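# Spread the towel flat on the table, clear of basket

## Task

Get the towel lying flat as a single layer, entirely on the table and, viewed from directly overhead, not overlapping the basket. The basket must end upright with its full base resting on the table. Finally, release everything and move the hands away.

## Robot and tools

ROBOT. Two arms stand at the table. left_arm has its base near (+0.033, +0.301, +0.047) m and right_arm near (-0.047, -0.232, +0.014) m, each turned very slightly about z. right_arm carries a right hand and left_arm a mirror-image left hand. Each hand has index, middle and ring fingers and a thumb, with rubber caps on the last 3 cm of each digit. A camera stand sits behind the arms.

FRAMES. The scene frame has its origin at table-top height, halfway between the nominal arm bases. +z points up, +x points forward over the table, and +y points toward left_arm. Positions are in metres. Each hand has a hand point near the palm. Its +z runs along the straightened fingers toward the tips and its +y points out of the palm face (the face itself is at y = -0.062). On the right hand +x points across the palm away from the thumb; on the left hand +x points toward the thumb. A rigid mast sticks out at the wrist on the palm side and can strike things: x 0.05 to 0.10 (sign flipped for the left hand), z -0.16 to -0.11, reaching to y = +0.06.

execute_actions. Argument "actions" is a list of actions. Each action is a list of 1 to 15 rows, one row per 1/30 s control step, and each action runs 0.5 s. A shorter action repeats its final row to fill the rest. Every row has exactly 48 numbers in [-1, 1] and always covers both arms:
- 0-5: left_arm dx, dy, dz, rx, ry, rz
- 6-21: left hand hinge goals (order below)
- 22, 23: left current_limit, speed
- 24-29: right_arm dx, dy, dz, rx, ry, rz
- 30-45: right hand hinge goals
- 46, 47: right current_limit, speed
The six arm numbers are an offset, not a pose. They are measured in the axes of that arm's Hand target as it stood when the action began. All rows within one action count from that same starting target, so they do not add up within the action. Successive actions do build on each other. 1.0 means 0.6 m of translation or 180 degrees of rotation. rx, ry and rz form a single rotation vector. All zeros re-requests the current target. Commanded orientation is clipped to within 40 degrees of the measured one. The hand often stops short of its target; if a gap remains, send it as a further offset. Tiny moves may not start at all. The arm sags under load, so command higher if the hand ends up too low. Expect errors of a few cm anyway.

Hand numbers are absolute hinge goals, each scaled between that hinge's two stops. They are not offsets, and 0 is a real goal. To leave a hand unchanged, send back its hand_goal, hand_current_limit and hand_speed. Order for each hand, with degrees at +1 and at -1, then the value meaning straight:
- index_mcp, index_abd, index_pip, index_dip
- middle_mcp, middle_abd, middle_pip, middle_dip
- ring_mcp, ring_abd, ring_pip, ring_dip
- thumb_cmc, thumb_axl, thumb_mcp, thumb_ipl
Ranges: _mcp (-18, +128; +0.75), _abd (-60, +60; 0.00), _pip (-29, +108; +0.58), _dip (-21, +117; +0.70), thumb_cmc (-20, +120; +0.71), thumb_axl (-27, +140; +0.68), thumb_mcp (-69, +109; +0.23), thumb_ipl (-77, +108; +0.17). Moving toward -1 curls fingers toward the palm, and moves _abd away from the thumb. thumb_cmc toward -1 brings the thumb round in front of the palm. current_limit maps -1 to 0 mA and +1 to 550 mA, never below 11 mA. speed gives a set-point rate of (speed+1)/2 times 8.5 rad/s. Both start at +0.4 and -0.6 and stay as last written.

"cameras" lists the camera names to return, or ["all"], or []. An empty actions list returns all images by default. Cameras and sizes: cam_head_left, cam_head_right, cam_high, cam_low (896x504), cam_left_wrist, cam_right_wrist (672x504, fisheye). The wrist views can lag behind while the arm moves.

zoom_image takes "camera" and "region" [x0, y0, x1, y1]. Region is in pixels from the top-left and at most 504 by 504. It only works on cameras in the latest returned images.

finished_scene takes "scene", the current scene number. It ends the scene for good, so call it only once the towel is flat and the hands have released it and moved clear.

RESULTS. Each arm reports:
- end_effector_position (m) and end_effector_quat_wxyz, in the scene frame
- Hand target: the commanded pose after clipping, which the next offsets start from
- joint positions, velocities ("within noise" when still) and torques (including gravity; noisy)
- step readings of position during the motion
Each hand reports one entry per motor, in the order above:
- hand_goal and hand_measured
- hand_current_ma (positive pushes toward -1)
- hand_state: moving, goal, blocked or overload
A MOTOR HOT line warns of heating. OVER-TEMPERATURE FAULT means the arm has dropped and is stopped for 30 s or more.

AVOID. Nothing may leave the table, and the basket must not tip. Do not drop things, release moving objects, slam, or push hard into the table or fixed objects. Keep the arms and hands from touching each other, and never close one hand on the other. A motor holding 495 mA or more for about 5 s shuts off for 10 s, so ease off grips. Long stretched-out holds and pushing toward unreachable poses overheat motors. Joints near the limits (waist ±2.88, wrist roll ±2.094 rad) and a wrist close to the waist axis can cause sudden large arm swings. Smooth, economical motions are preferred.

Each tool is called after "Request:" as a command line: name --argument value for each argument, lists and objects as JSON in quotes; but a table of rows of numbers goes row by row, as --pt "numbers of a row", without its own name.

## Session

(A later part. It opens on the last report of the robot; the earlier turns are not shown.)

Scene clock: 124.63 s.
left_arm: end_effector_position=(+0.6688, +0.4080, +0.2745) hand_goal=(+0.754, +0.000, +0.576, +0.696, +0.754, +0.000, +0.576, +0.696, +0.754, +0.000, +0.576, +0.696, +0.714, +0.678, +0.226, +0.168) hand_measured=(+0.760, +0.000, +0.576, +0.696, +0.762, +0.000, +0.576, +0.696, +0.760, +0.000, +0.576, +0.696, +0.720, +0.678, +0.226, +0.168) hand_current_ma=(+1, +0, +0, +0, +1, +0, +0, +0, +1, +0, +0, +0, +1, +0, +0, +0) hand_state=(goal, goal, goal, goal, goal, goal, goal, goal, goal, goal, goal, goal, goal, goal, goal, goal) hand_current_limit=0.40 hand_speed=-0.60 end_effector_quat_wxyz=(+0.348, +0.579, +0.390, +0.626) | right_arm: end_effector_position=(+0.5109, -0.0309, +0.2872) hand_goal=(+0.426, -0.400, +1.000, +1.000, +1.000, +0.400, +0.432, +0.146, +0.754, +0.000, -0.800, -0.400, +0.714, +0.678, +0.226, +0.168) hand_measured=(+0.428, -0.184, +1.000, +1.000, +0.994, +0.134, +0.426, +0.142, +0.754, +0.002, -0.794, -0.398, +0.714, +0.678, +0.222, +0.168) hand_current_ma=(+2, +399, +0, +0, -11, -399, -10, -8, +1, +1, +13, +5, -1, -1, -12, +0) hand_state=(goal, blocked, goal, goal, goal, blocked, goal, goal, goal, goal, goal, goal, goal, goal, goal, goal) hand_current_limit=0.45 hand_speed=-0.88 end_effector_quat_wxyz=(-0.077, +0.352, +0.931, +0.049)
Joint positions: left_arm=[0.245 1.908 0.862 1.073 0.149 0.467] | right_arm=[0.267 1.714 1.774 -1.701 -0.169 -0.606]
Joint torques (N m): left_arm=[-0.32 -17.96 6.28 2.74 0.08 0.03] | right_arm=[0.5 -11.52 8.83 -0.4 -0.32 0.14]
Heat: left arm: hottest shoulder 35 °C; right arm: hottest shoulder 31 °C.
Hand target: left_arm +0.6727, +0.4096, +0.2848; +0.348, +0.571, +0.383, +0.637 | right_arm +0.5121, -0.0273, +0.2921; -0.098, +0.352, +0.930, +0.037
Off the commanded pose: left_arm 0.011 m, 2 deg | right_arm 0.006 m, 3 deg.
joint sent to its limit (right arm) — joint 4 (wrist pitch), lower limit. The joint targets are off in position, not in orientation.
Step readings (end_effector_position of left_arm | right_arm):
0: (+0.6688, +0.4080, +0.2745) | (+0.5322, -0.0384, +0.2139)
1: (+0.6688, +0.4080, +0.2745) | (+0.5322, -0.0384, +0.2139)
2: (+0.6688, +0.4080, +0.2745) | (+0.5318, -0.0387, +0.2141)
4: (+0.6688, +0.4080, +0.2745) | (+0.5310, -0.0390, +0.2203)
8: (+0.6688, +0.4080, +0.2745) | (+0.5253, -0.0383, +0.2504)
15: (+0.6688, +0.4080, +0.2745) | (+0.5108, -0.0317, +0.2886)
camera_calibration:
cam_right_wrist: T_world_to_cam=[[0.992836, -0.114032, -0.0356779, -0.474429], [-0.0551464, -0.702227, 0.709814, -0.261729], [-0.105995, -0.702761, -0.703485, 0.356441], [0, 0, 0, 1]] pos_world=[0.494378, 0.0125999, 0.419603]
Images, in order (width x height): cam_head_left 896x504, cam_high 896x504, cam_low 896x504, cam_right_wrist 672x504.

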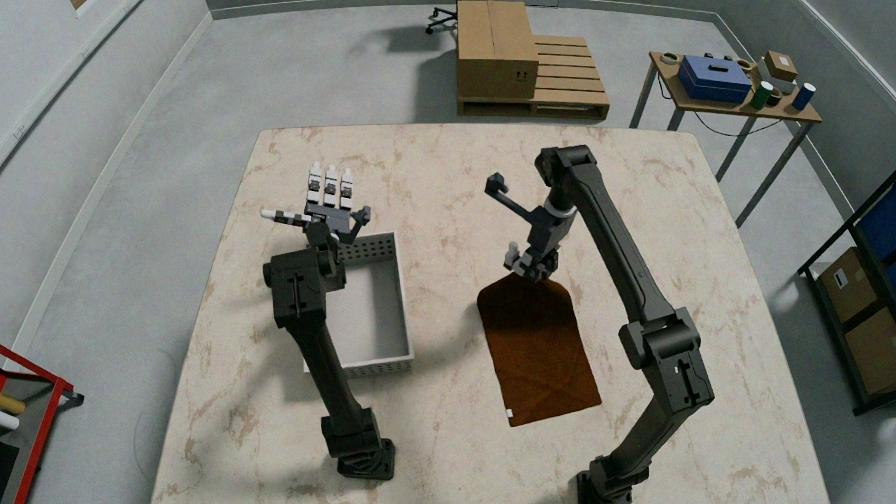

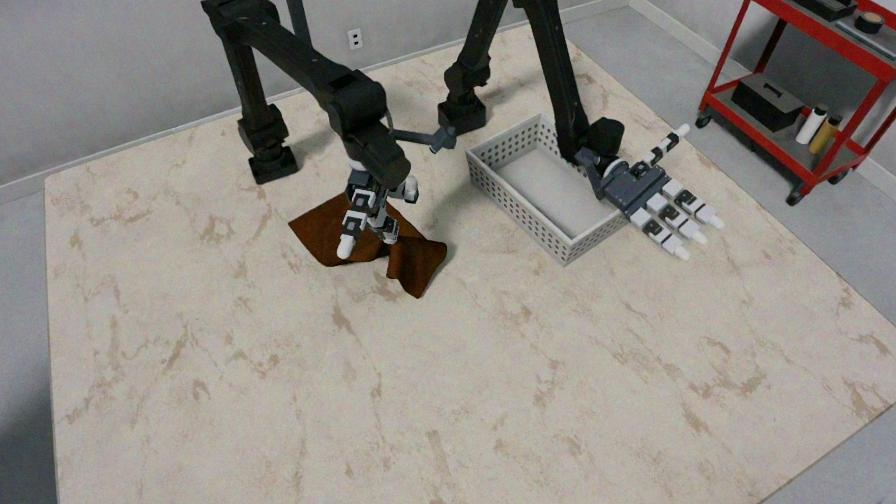

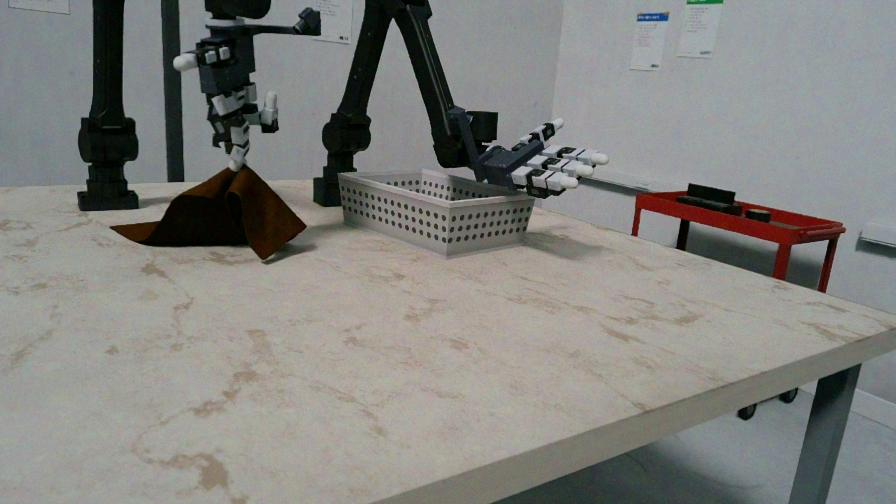

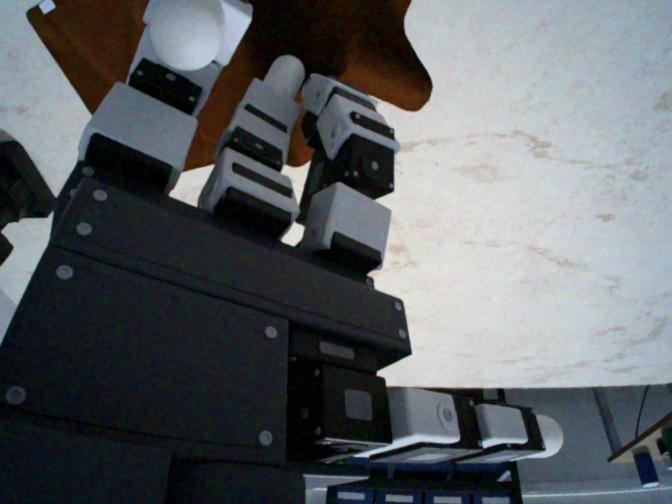

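Request:
zoom_image --camera "cam_low" --region '[180, 150, 320, 270]'

Request:
zoom_image --camera "cam_high" --region '[350, 210, 460, 310]'

Request:
zoom_image --camera "cam_right_wrist" --region '[250, 0, 500, 180]'

Request:
zoom_image --camera "cam_head_left" --region '[450, 230, 620, 440]'

Scaled by 3.600 from the camera's 896x504 image, which has a finer 1280x720 frame.

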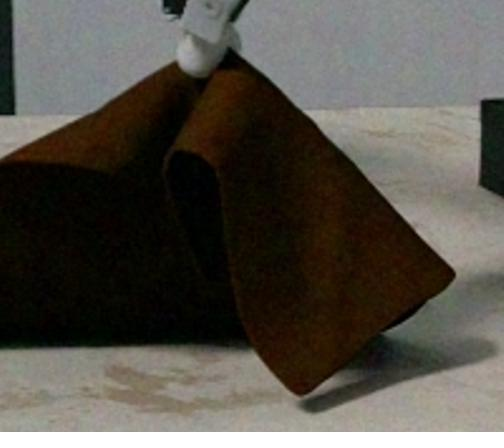

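Scaled by 4.582 from the camera's 896x504 image, which has a finer 1280x720 frame.

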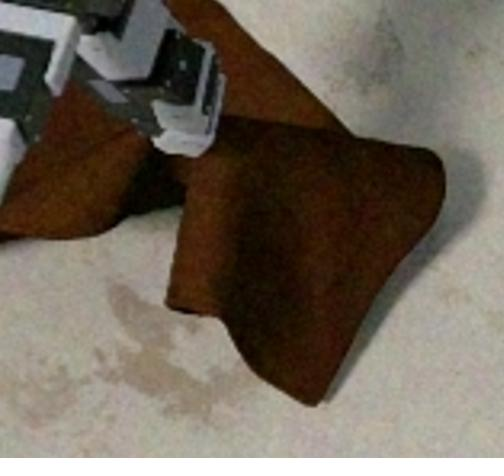

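Scaled by 2.016 from the camera's 672x504 image, which has a finer 960x720 frame.

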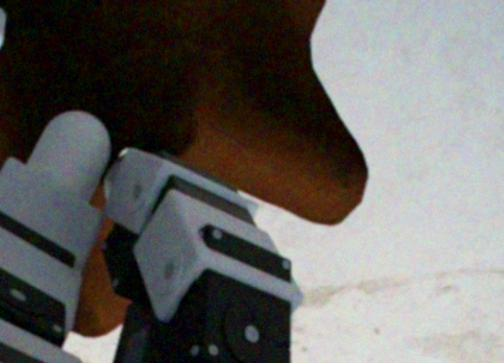

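Scaled by 2.400 from the camera's 896x504 image, which has a finer 1280x720 frame.

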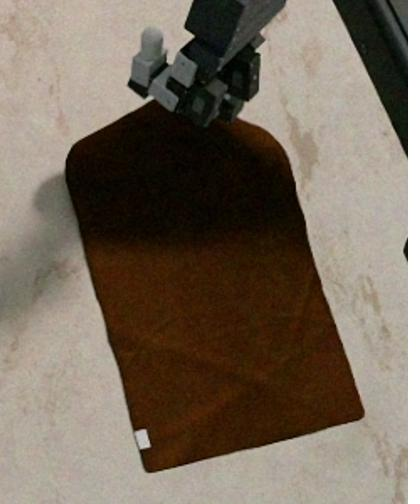

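Request:
execute_actions --actions '[[[0,0,0,0,0,0,0.754,0,0.576,0.696,0.754,0,0.576,0.696,0.754,0,0.576,0.696,0.714,0.678,0.226,0.168,0.4,-0.6,0.015,0,0.0883,0,0,0,0.426,-0.4,1,1,1,0.4,0.432,0.146,0.754,0,-0.8,-0.4,0.714,0.678,0.226,0.168,0.45,-0.88]]]' --cameras '["cam_low","cam_right_wrist","cam_high","cam_head_right"]'

Request:
zoom_image --camera "cam_low" --region '[120, 150, 320, 270]'

Request:
zoom_image --camera "cam_high" --region '[320, 190, 460, 310]'

Request:
zoom_image --camera "cam_right_wrist" --region '[250, 0, 500, 180]'

Scene clock: 130.50 s.
left_arm: end_effector_position=(+0.6688, +0.4080, +0.2745) hand_goal=(+0.754, +0.000, +0.576, +0.696, +0.754, +0.000, +0.576, +0.696, +0.754, +0.000, +0.576, +0.696, +0.714, +0.678, +0.226, +0.168) hand_measured=(+0.760, +0.000, +0.576, +0.696, +0.762, +0.000, +0.576, +0.696, +0.760, +0.000, +0.576, +0.696, +0.720, +0.678, +0.226, +0.168) hand_current_ma=(+1, +0, +0, +0, +1, +0, +0, +0, +1, +0, +0, +0, +1, +0, +0, +0) hand_state=(goal, goal, goal, goal, goal, goal, goal, goal, goal, goal, goal, goal, goal, goal, goal, goal) hand_current_limit=0.40 hand_speed=-0.60 end_effector_quat_wxyz=(+0.348, +0.579, +0.390, +0.626) | right_arm: end_effector_position=(+0.4963, -0.0209, +0.2387) hand_goal=(+0.426, -0.400, +1.000, +1.000, +1.000, +0.400, +0.432, +0.146, +0.754, +0.000, -0.800, -0.400, +0.714, +0.678, +0.226, +0.168) hand_measured=(+0.428, -0.184, +1.000, +1.000, +0.994, +0.134, +0.426, +0.142, +0.754, +0.002, -0.794, -0.398, +0.714, +0.678, +0.222, +0.168) hand_current_ma=(+2, +399, +0, +0, -11, -399, -10, -8, +1, +1, +13, +5, -1, -1, -12, +0) hand_state=(goal, blocked, goal, goal, goal, blocked, goal, goal, goal, goal, goal, goal, goal, goal, goal, goal) hand_current_limit=0.45 hand_speed=-0.88 end_effector_quat_wxyz=(-0.102, +0.353, +0.930, +0.030)
Joint positions: left_arm=[0.245 1.908 0.862 1.073 0.149 0.467] | right_arm=[0.293 1.725 1.671 -1.648 -0.169 -0.583]
Joint torques (N m): left_arm=[-0.09 -18.02 6.26 2.66 0.07 0.04] | right_arm=[0.38 -11.99 7.94 0.34 -0.29 0.13]
Heat: left arm: hottest shoulder 35 °C; right arm: hottest shoulder 31 °C.
Hand target: left_arm +0.6727, +0.4096, +0.2848; +0.348, +0.571, +0.383, +0.637 | right_arm +0.4972, -0.0142, +0.2422; -0.098, +0.352, +0.930, +0.037
Off the commanded pose: left_arm 0.011 m, 2 deg | right_arm 0.008 m, 1 deg.
Step readings (end_effector_position of left_arm | right_arm):
0: (+0.6688, +0.4080, +0.2745) | (+0.5113, -0.0317, +0.2872)
1: (+0.6688, +0.4080, +0.2745) | (+0.5113, -0.0317, +0.2872)
2: (+0.6688, +0.4080, +0.2745) | (+0.5107, -0.0320, +0.2852)
4: (+0.6688, +0.4080, +0.2745) | (+0.5086, -0.0320, +0.2767)
8: (+0.6688, +0.4080, +0.2745) | (+0.4967, -0.0283, +0.2486)
15: (+0.6688, +0.4080, +0.2745) | (+0.4938, -0.0168, +0.2386)
camera_calibration:
cam_right_wrist: T_world_to_cam=[[0.989278, -0.111771, -0.0940054, -0.444739], [-0.00897492, -0.688974, 0.724731, -0.247357], [-0.145771, -0.716116, -0.682589, 0.342152], [0, 0, 0, 1]] pos_world=[0.487626, 0.0248895, 0.371008]
Images, in order (width x height): cam_head_right 896x504, cam_high 896x504, cam_low 896x504, cam_right_wrist 672x504.

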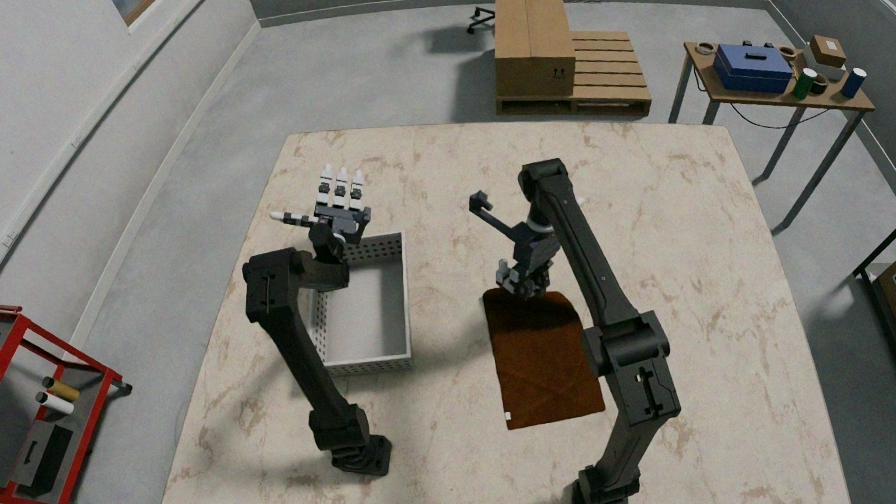

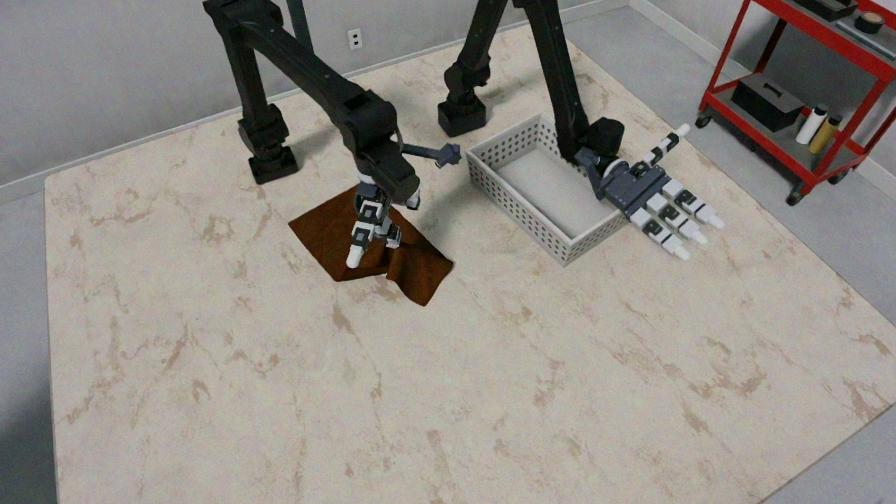

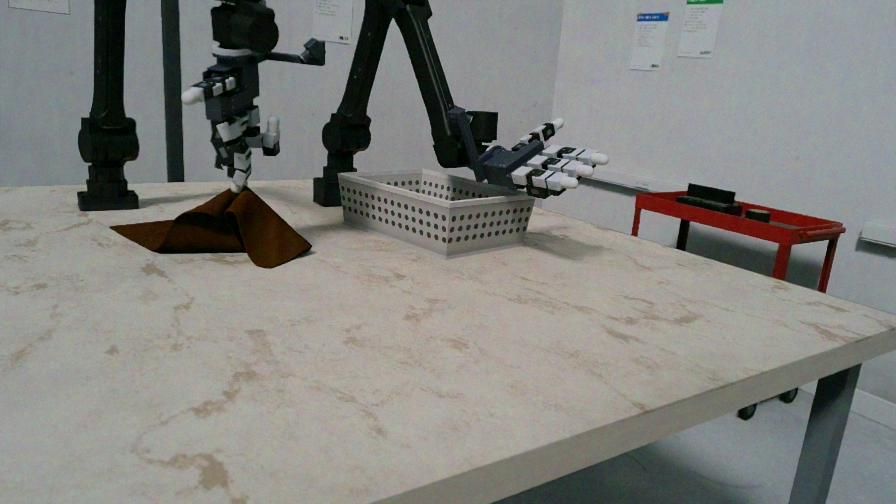

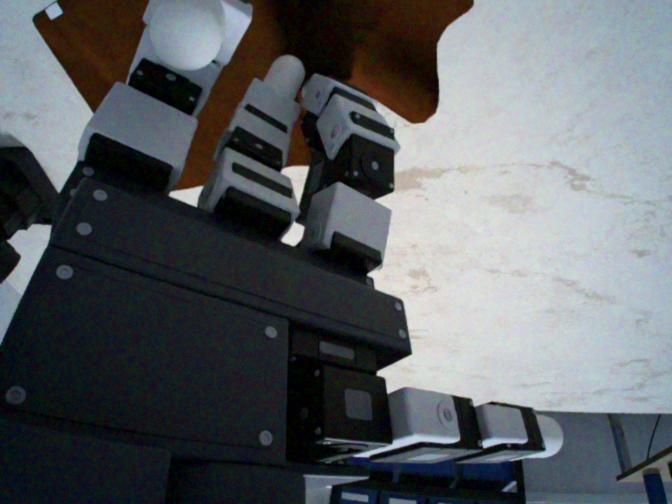

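Scaled by 2.520 from the camera's 896x504 image, which has a finer 1280x720 frame.

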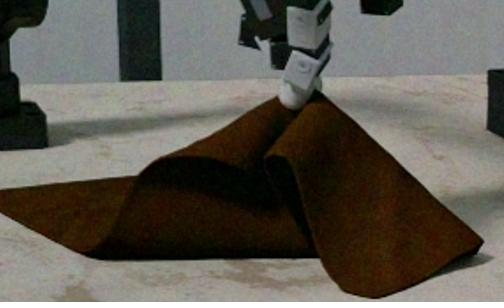

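Scaled by 3.600 from the camera's 896x504 image, which has a finer 1280x720 frame.

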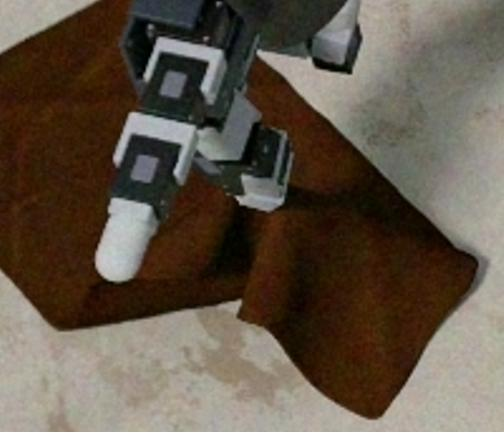

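Scaled by 2.016 from the camera's 672x504 image, which has a finer 960x720 frame.

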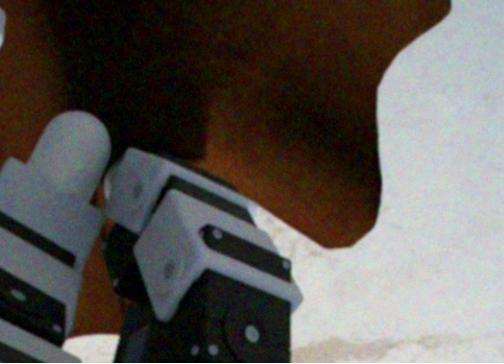

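Request:
execute_actions --actions '[[[0,0,0,0,0,0,0.754,0,0.576,0.696,0.754,0,0.576,0.696,0.754,0,0.576,0.696,0.714,0.678,0.226,0.168,0.4,-0.6,0.0736,-0.0155,0.1008,0,0,0,0.426,-0.4,1,1,1,0.4,0.432,0.146,0.754,0,-0.8,-0.4,0.714,0.678,0.226,0.168,0.45,-0.88]]]' --cameras '["cam_low","cam_right_wrist","cam_high","cam_head_right"]'

Request:
zoom_image --camera "cam_low" --region '[120, 150, 320, 270]'

Request:
zoom_image --camera "cam_high" --region '[320, 190, 460, 310]'

Request:
zoom_image --camera "cam_right_wrist" --region '[250, 0, 500, 180]'

Scene clock: 133.33 s.
left_arm: end_effector_position=(+0.6688, +0.4080, +0.2745) hand_goal=(+0.754, +0.000, +0.576, +0.696, +0.754, +0.000, +0.576, +0.696, +0.754, +0.000, +0.576, +0.696, +0.714, +0.678, +0.226, +0.168) hand_measured=(+0.760, +0.000, +0.576, +0.696, +0.762, +0.000, +0.576, +0.696, +0.760, +0.000, +0.576, +0.696, +0.720, +0.678, +0.226, +0.168) hand_current_ma=(+1, +0, +0, +0, +1, +0, +0, +0, +1, +0, +0, +0, +1, +0, +0, +0) hand_state=(goal, goal, goal, goal, goal, goal, goal, goal, goal, goal, goal, goal, goal, goal, goal, goal) hand_current_limit=0.40 hand_speed=-0.60 end_effector_quat_wxyz=(+0.348, +0.579, +0.390, +0.626) | right_arm: end_effector_position=(+0.4459, +0.0139, +0.1816) hand_goal=(+0.426, -0.400, +1.000, +1.000, +1.000, +0.400, +0.432, +0.146, +0.754, +0.000, -0.800, -0.400, +0.714, +0.678, +0.226, +0.168) hand_measured=(+0.428, -0.184, +1.000, +1.000, +0.994, +0.134, +0.426, +0.142, +0.754, +0.002, -0.794, -0.398, +0.714, +0.678, +0.222, +0.168) hand_current_ma=(+3, +399, +0, +0, -11, -399, -10, -8, +0, +1, +12, +5, -1, -1, -12, +0) hand_state=(goal, blocked, goal, goal, goal, blocked, goal, goal, goal, goal, goal, goal, goal, goal, goal, goal) hand_current_limit=0.45 hand_speed=-0.88 end_effector_quat_wxyz=(-0.110, +0.349, +0.931, +0.023)
Joint positions: left_arm=[0.245 1.908 0.862 1.073 0.149 0.467] | right_arm=[0.389 1.661 1.44 -1.485 -0.18 -0.496]
Joint torques (N m): left_arm=[-0.09 -17.67 6.27 2.74 0.08 0.04] | right_arm=[-0.32 -11.81 7.5 0.49 -0.25 0.12]
Heat: left arm: hottest shoulder 35 °C; right arm: hottest shoulder 31 °C.
Hand target: left_arm +0.6727, +0.4096, +0.2848; +0.348, +0.571, +0.383, +0.637 | right_arm +0.4492, +0.0158, +0.1923; -0.098, +0.352, +0.930, +0.037
Off the commanded pose: left_arm 0.011 m, 2 deg | right_arm 0.011 m, 2 deg.
Step readings (end_effector_position of left_arm | right_arm):
0: (+0.6688, +0.4080, +0.2745) | (+0.4963, -0.0209, +0.2387)
1: (+0.6688, +0.4080, +0.2745) | (+0.4962, -0.0210, +0.2381)
2: (+0.6688, +0.4080, +0.2745) | (+0.4965, -0.0203, +0.2355)
4: (+0.6688, +0.4080, +0.2745) | (+0.4881, -0.0175, +0.2229)
8: (+0.6688, +0.4080, +0.2745) | (+0.4539, -0.0038, +0.1884)
15: (+0.6688, +0.4080, +0.2745) | (+0.4412, +0.0196, +0.1750)
camera_calibration:
cam_right_wrist: T_world_to_cam=[[0.988436, -0.102696, -0.111567, -0.392959], [0.0112909, -0.683867, 0.729519, -0.192362], [-0.151215, -0.722343, -0.674799, 0.321999], [0, 0, 0, 1]] pos_world=[0.439278, 0.0606885, 0.313776]
Images, in order (width x height): cam_head_right 896x504, cam_high 896x504, cam_low 896x504, cam_right_wrist 672x504.

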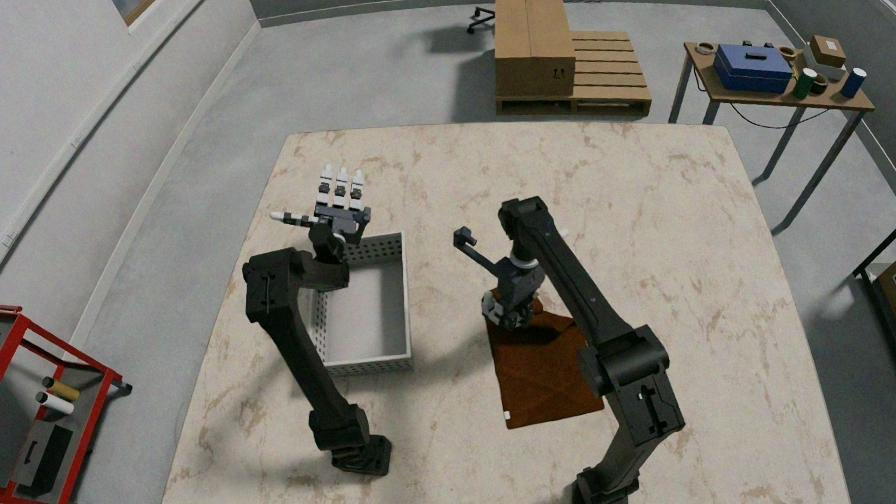

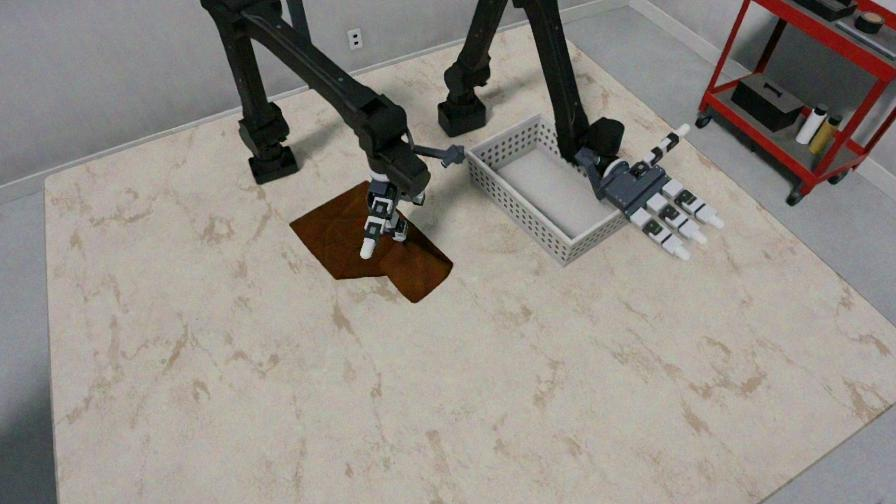

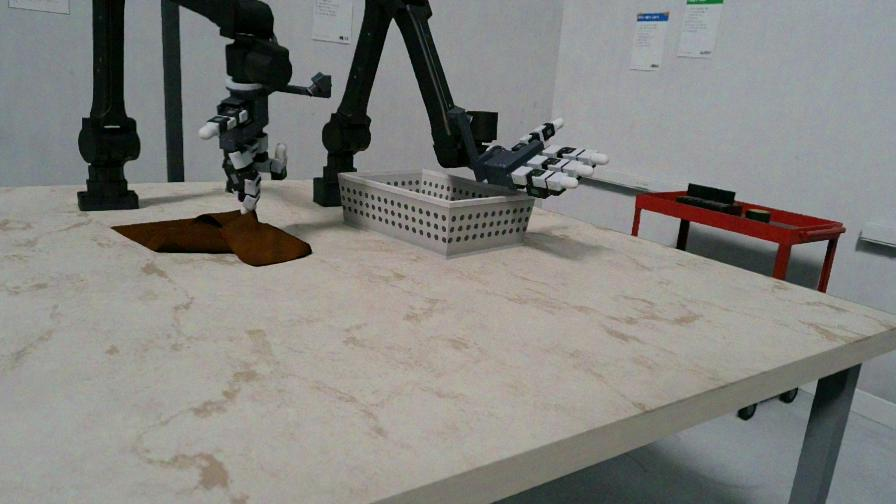

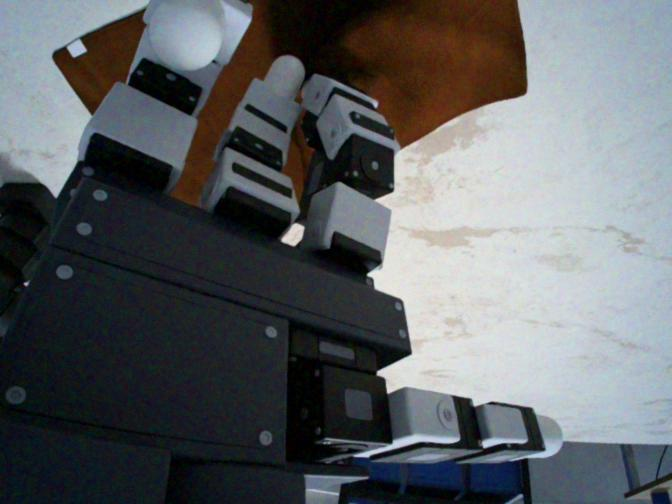

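Scaled by 2.520 from the camera's 896x504 image, which has a finer 1280x720 frame.

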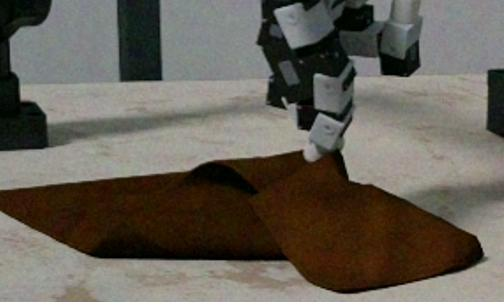

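Scaled by 3.600 from the camera's 896x504 image, which has a finer 1280x720 frame.

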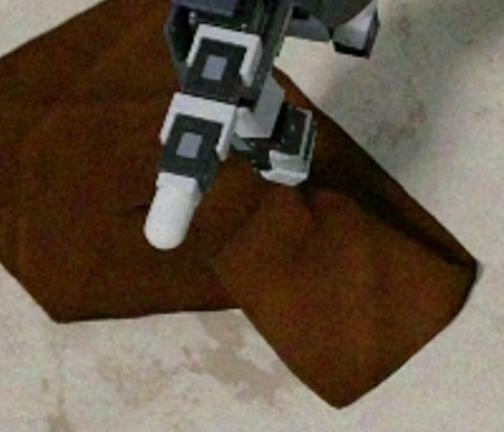

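Scaled by 2.016 from the camera's 672x504 image, which has a finer 960x720 frame.

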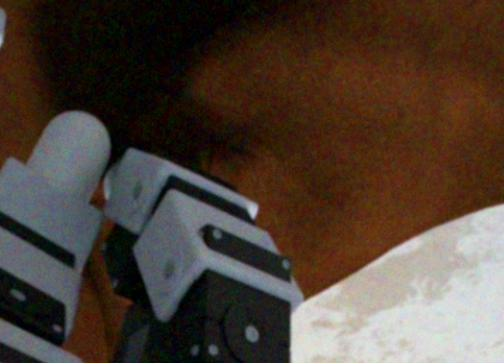

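Request:
execute_actions --actions '[[[0,0,0,0,0,0,0.754,0,0.576,0.696,0.754,0,0.576,0.696,0.754,0,0.576,0.696,0.714,0.678,0.226,0.168,0.4,-0.6,0.0567,-0.013,0.1057,0,0,0,0.426,-0.4,1,1,1,0.4,0.432,0.146,0.754,0,-0.8,-0.4,0.714,0.678,0.226,0.168,0.45,-0.88]]]' --cameras '["cam_low","cam_right_wrist","cam_high","cam_head_right"]'

Request:
zoom_image --camera "cam_low" --region '[120, 150, 320, 270]'

Request:
zoom_image --camera "cam_high" --region '[280, 170, 460, 310]'

Request:
zoom_image --camera "cam_right_wrist" --region '[250, 0, 672, 220]'

Scene clock: 135.90 s.
left_arm: end_effector_position=(+0.6688, +0.4080, +0.2745) hand_goal=(+0.754, +0.000, +0.576, +0.696, +0.754, +0.000, +0.576, +0.696, +0.754, +0.000, +0.576, +0.696, +0.714, +0.678, +0.226, +0.168) hand_measured=(+0.760, +0.000, +0.576, +0.696, +0.762, +0.000, +0.576, +0.696, +0.760, +0.000, +0.576, +0.696, +0.720, +0.678, +0.226, +0.168) hand_current_ma=(+1, +0, +0, +0, +1, +0, +0, +0, +1, +0, +0, +0, +1, +0, +0, +0) hand_state=(goal, goal, goal, goal, goal, goal, goal, goal, goal, goal, goal, goal, goal, goal, goal, goal) hand_current_limit=0.40 hand_speed=-0.60 end_effector_quat_wxyz=(+0.348, +0.579, +0.390, +0.626) | right_arm: end_effector_position=(+0.4074, +0.0363, +0.1329) hand_goal=(+0.426, -0.400, +1.000, +1.000, +1.000, +0.400, +0.432, +0.146, +0.754, +0.000, -0.800, -0.400, +0.714, +0.678, +0.226, +0.168) hand_measured=(+0.434, -0.186, +1.000, +1.000, +1.000, +0.134, +0.428, +0.142, +0.754, +0.002, -0.794, -0.398, +0.712, +0.678, +0.222, +0.168) hand_current_ma=(+17, +399, +0, +0, +0, -399, -7, -8, +0, +1, +12, +5, -1, -1, -12, +0) hand_state=(goal, blocked, goal, goal, goal, blocked, goal, goal, goal, goal, goal, goal, goal, goal, goal, goal) hand_current_limit=0.45 hand_speed=-0.88 end_effector_quat_wxyz=(-0.106, +0.351, +0.930, +0.024)
Joint positions: left_arm=[0.245 1.908 0.862 1.073 0.149 0.467] | right_arm=[0.468 1.624 1.26 -1.321 -0.186 -0.412]
Joint torques (N m): left_arm=[-0.44 -18.02 6.42 2.71 0.09 0.03] | right_arm=[0.38 -10.52 6.65 0.84 -0.26 0.14]
Heat: left arm: hottest shoulder 35 °C; right arm: hottest shoulder 31 °C.
Hand target: left_arm +0.6727, +0.4096, +0.2848; +0.348, +0.571, +0.383, +0.637 | right_arm +0.4092, +0.0407, +0.1373; -0.098, +0.352, +0.930, +0.037
Off the commanded pose: left_arm 0.011 m, 2 deg | right_arm 0.006 m, 2 deg.
Step readings (end_effector_position of left_arm | right_arm):
0: (+0.6688, +0.4080, +0.2745) | (+0.4459, +0.0139, +0.1816)
1: (+0.6688, +0.4080, +0.2745) | (+0.4459, +0.0138, +0.1810)
2: (+0.6688, +0.4080, +0.2745) | (+0.4463, +0.0144, +0.1786)
4: (+0.6688, +0.4080, +0.2745) | (+0.4421, +0.0153, +0.1686)
8: (+0.6688, +0.4080, +0.2745) | (+0.4132, +0.0242, +0.1372)
15: (+0.6688, +0.4080, +0.2745) | (+0.4055, +0.0385, +0.1321)
camera_calibration:
cam_right_wrist: T_world_to_cam=[[0.988703, -0.107704, -0.104241, -0.358891], [0.00264381, -0.682821, 0.730581, -0.137773], [-0.149864, -0.722603, -0.674822, 0.298938], [0, 0, 0, 1]] pos_world=[0.400001, 0.0832856, 0.264973]
Images, in order (width x height): cam_head_right 896x504, cam_high 896x504, cam_low 896x504, cam_right_wrist 672x504.

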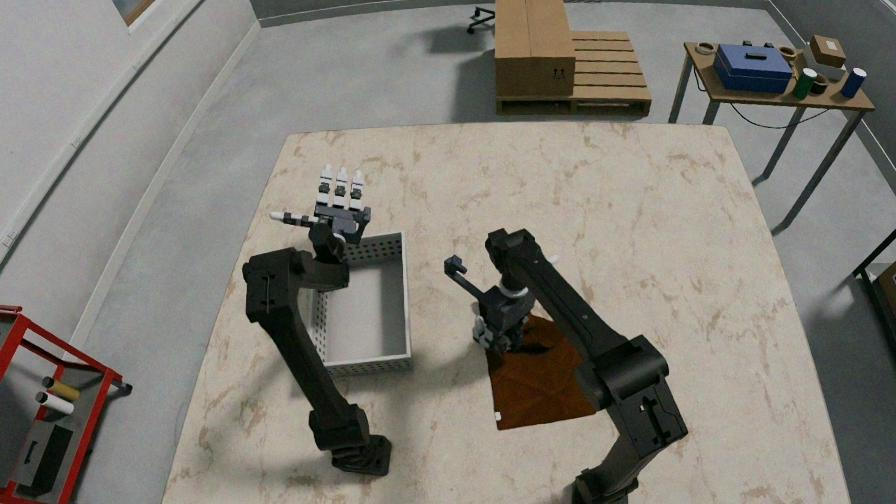

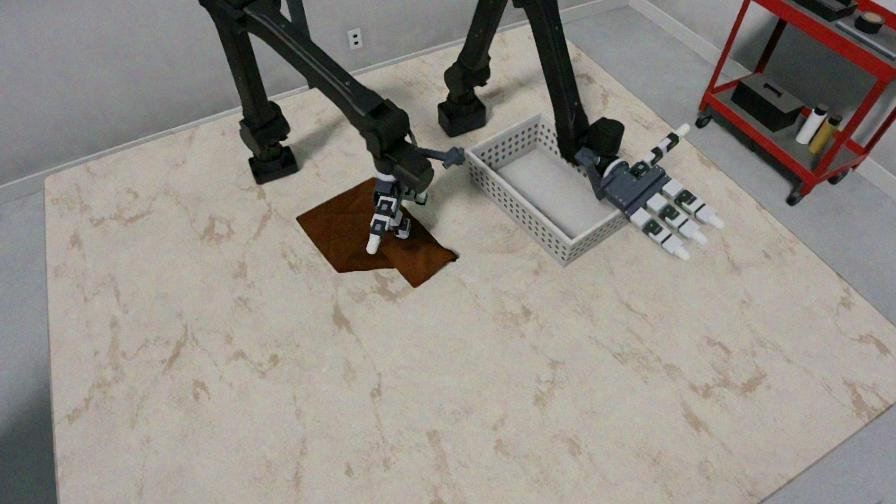

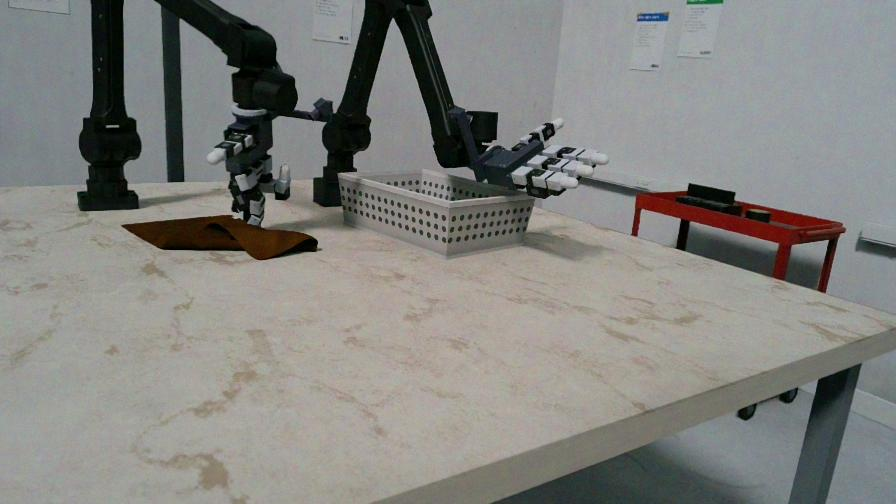

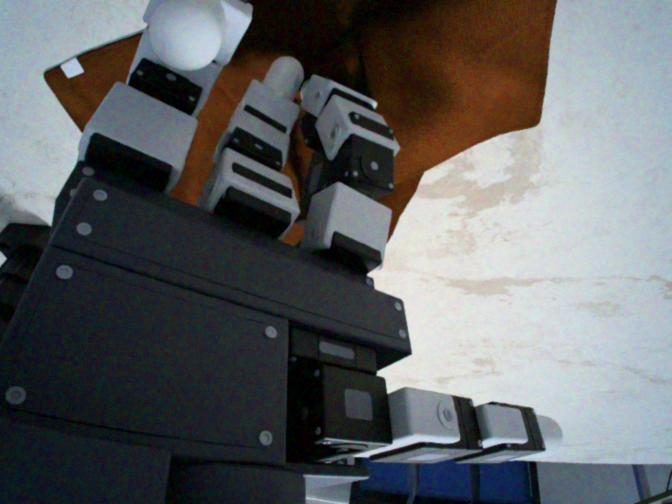

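Scaled by 2.520 from the camera's 896x504 image, which has a finer 1280x720 frame.

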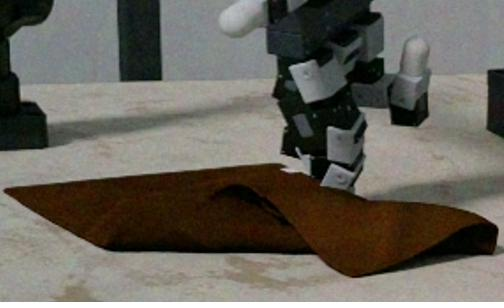

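Scaled by 2.800 from the camera's 896x504 image, which has a finer 1280x720 frame.

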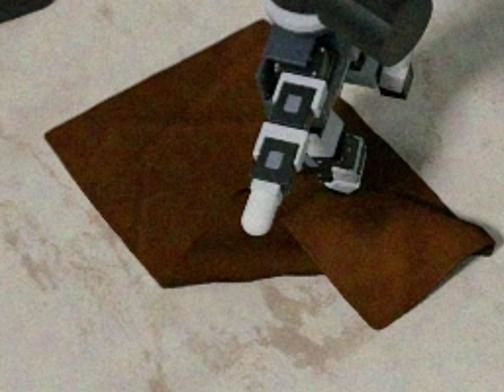

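Scaled by 1.194 from the camera's 672x504 image, which has a finer 960x720 frame.

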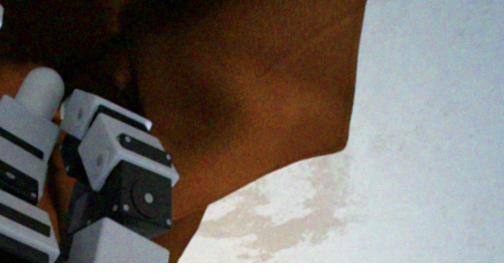

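Request:
execute_actions --actions '[[[0,0,0,0,0,0,0.754,0,0.576,0.696,0.754,0,0.576,0.696,0.754,0,0.576,0.696,0.714,0.678,0.226,0.168,0.4,-0.6,0,0,0,0,0,0,0.426,0.15,1,1,1,-0.15,0.432,0.146,0.754,0,-0.8,-0.4,0.714,0.678,0.226,0.168,0.45,-0.85]],[[0,0,0,0,0,0,0.754,0,0.576,0.696,0.754,0,0.576,0.696,0.754,0,0.576,0.696,0.714,0.678,0.226,0.168,0.4,-0.6,0,0,0,0,0,0,0.426,0.15,1,1,1,-0.15,0.432,0.146,0.754,0,-0.8,-0.4,0.714,0.678,0.226,0.168,0.45,-0.85]],[[0,0,0,0,0,0,0.754,0,0.576,0.696,0.754,0,0.576,0.696,0.754,0,0.576,0.696,0.714,0.678,0.226,0.168,0.4,-0.6,0.02,0,-0.12,0,0,0,0.426,0.1,1,1,1,-0.1,0.432,0.146,0.754,0,-0.8,-0.4,0.714,0.678,0.226,0.168,0.45,-0.85]]]' --cameras '["cam_head_left","cam_low","cam_high","cam_right_wrist"]'

Request:
zoom_image --camera "cam_low" --region '[120, 150, 320, 270]'

Request:
zoom_image --camera "cam_high" --region '[280, 170, 460, 310]'

Request:
zoom_image --camera "cam_head_left" --region '[450, 280, 630, 440]'

Scene clock: 139.00 s.
left_arm: end_effector_position=(+0.6688, +0.4080, +0.2745) hand_goal=(+0.754, +0.000, +0.576, +0.696, +0.754, +0.000, +0.576, +0.696, +0.754, +0.000, +0.576, +0.696, +0.714, +0.678, +0.226, +0.168) hand_measured=(+0.760, +0.000, +0.576, +0.696, +0.762, +0.000, +0.576, +0.696, +0.760, +0.000, +0.576, +0.696, +0.720, +0.678, +0.226, +0.168) hand_current_ma=(+1, +0, +0, +0, +1, +0, +0, +0, +1, +0, +0, +0, +1, +0, +0, +0) hand_state=(goal, goal, goal, goal, goal, goal, goal, goal, goal, goal, goal, goal, goal, goal, goal, goal) hand_current_limit=0.40 hand_speed=-0.60 end_effector_quat_wxyz=(+0.348, +0.579, +0.390, +0.626) | right_arm: end_effector_position=(+0.3932, +0.0327, +0.1788) hand_goal=(+0.426, +0.100, +1.000, +1.000, +1.000, -0.100, +0.432, +0.146, +0.754, +0.000, -0.800, -0.400, +0.714, +0.678, +0.226, +0.168) hand_measured=(+0.428, +0.098, +1.000, +1.000, +0.996, -0.102, +0.430, +0.144, +0.754, +0.002, -0.794, -0.398, +0.714, +0.678, +0.222, +0.168) hand_current_ma=(+2, -2, +0, +0, -6, -2, -4, -4, +0, +1, +12, +5, -1, -1, -12, +0) hand_state=(goal, goal, goal, goal, goal, goal, goal, goal, goal, goal, goal, goal, goal, goal, goal, goal) hand_current_limit=0.45 hand_speed=-0.85 end_effector_quat_wxyz=(-0.117, +0.350, +0.929, +0.014)
Joint positions: left_arm=[0.245 1.908 0.862 1.073 0.149 0.467] | right_arm=[0.472 1.569 1.323 -1.467 -0.189 -0.412]
Joint torques (N m): left_arm=[-0.32 -17.96 6.35 2.77 0.08 0.03] | right_arm=[-0.44 -9.88 12.41 -0.69 -0.12 0.08]
Heat: left arm: hottest shoulder 35 °C; right arm: hottest shoulder 31 °C.
Hand target: left_arm +0.6727, +0.4096, +0.2848; +0.348, +0.571, +0.383, +0.637 | right_arm +0.4116, +0.0385, +0.2102; -0.098, +0.352, +0.930, +0.037
Off the commanded pose: left_arm 0.011 m, 2 deg | right_arm 0.037 m, 3 deg.
Step readings (end_effector_position of left_arm | right_arm):
0: (+0.6688, +0.4080, +0.2745) | (+0.4074, +0.0363, +0.1329)
1: (+0.6688, +0.4080, +0.2745) | (+0.4074, +0.0363, +0.1329)
2: (+0.6688, +0.4080, +0.2745) | (+0.4074, +0.0363, +0.1329)
4: (+0.6688, +0.4080, +0.2745) | (+0.4074, +0.0363, +0.1329)
8: (+0.6688, +0.4080, +0.2745) | (+0.4073, +0.0366, +0.1330)
15: (+0.6688, +0.4080, +0.2745) | (+0.4058, +0.0409, +0.1343)
16: (+0.6688, +0.4080, +0.2745) | (+0.4055, +0.0416, +0.1345)
17: (+0.6688, +0.4080, +0.2745) | (+0.4054, +0.0418, +0.1346)
19: (+0.6688, +0.4080, +0.2745) | (+0.4053, +0.0420, +0.1354)
23: (+0.6688, +0.4080, +0.2745) | (+0.4052, +0.0423, +0.1363)
30: (+0.6688, +0.4080, +0.2745) | (+0.4052, +0.0423, +0.1363)
31: (+0.6688, +0.4080, +0.2745) | (+0.4052, +0.0423, +0.1371)
32: (+0.6688, +0.4080, +0.2745) | (+0.4042, +0.0418, +0.1375)
34: (+0.6688, +0.4080, +0.2745) | (+0.3997, +0.0369, +0.1395)
38: (+0.6688, +0.4080, +0.2745) | (+0.3875, +0.0282, +0.1535)
45: (+0.6688, +0.4080, +0.2745) | (+0.3956, +0.0303, +0.1779)
camera_calibration:
cam_right_wrist: T_world_to_cam=[[0.986106, -0.104613, -0.129036, -0.33514], [0.0246663, -0.675963, 0.736523, -0.183705], [-0.164274, -0.729473, -0.663991, 0.329029], [0, 0, 0, 1]] pos_world=[0.389066, 0.0807802, 0.31053]
Images, in order (width x height): cam_head_left 896x504, cam_high 896x504, cam_low 896x504, cam_right_wrist 672x504.

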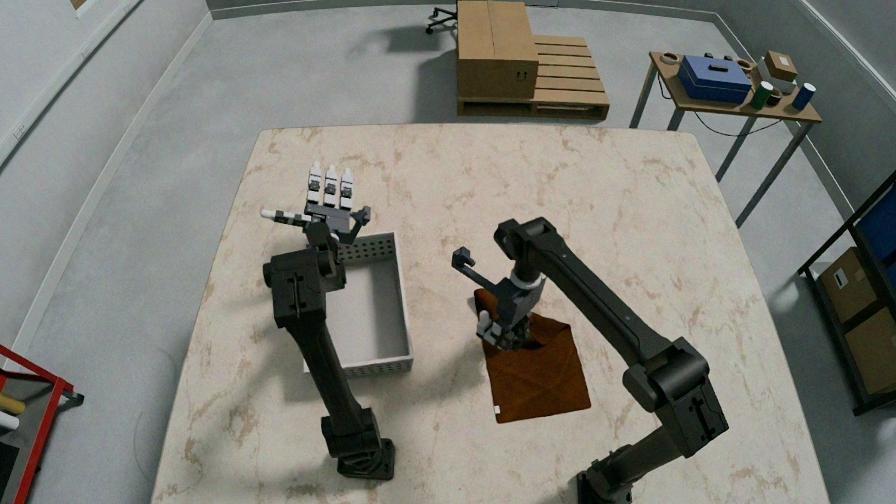

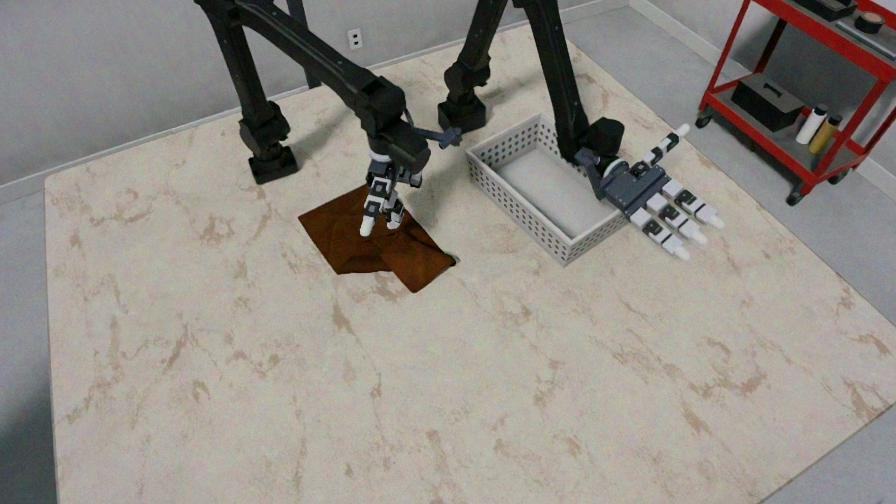

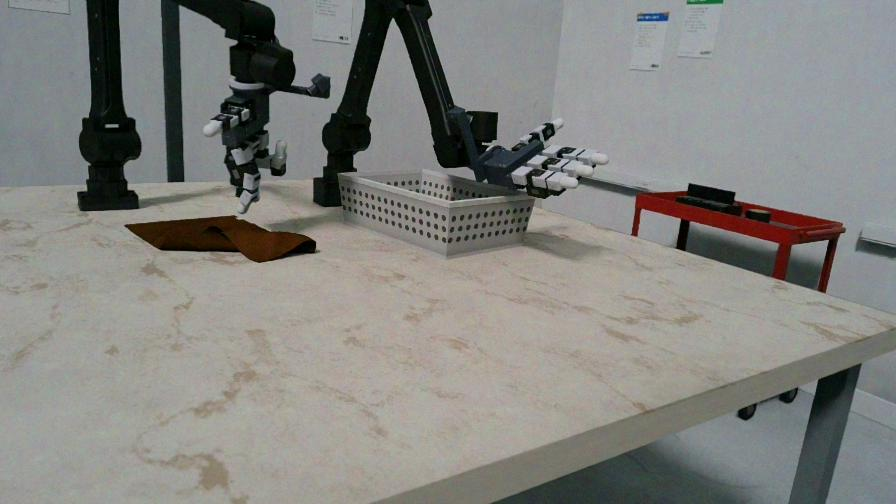

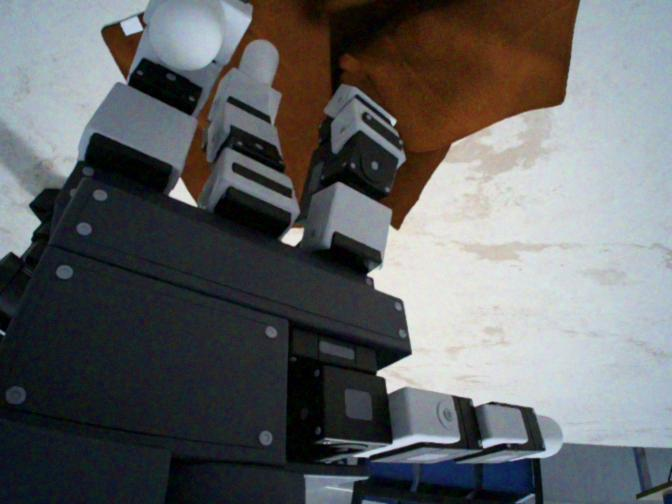

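Scaled by 2.520 from the camera's 896x504 image, which has a finer 1280x720 frame.

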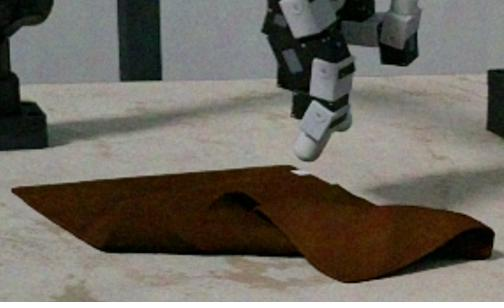

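Scaled by 2.800 from the camera's 896x504 image, which has a finer 1280x720 frame.

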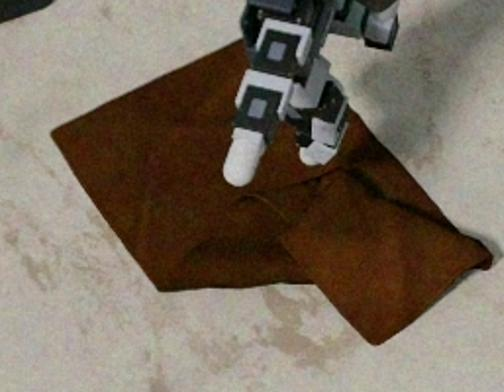

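Scaled by 2.800 from the camera's 896x504 image, which has a finer 1280x720 frame.

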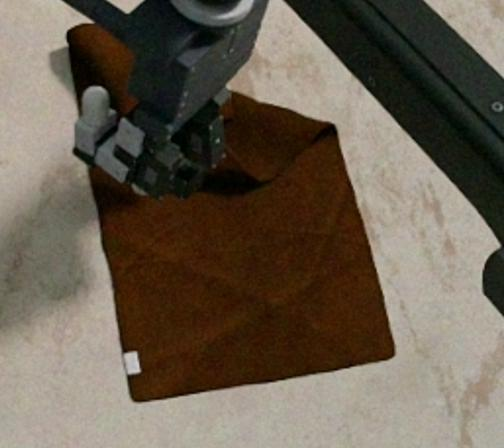

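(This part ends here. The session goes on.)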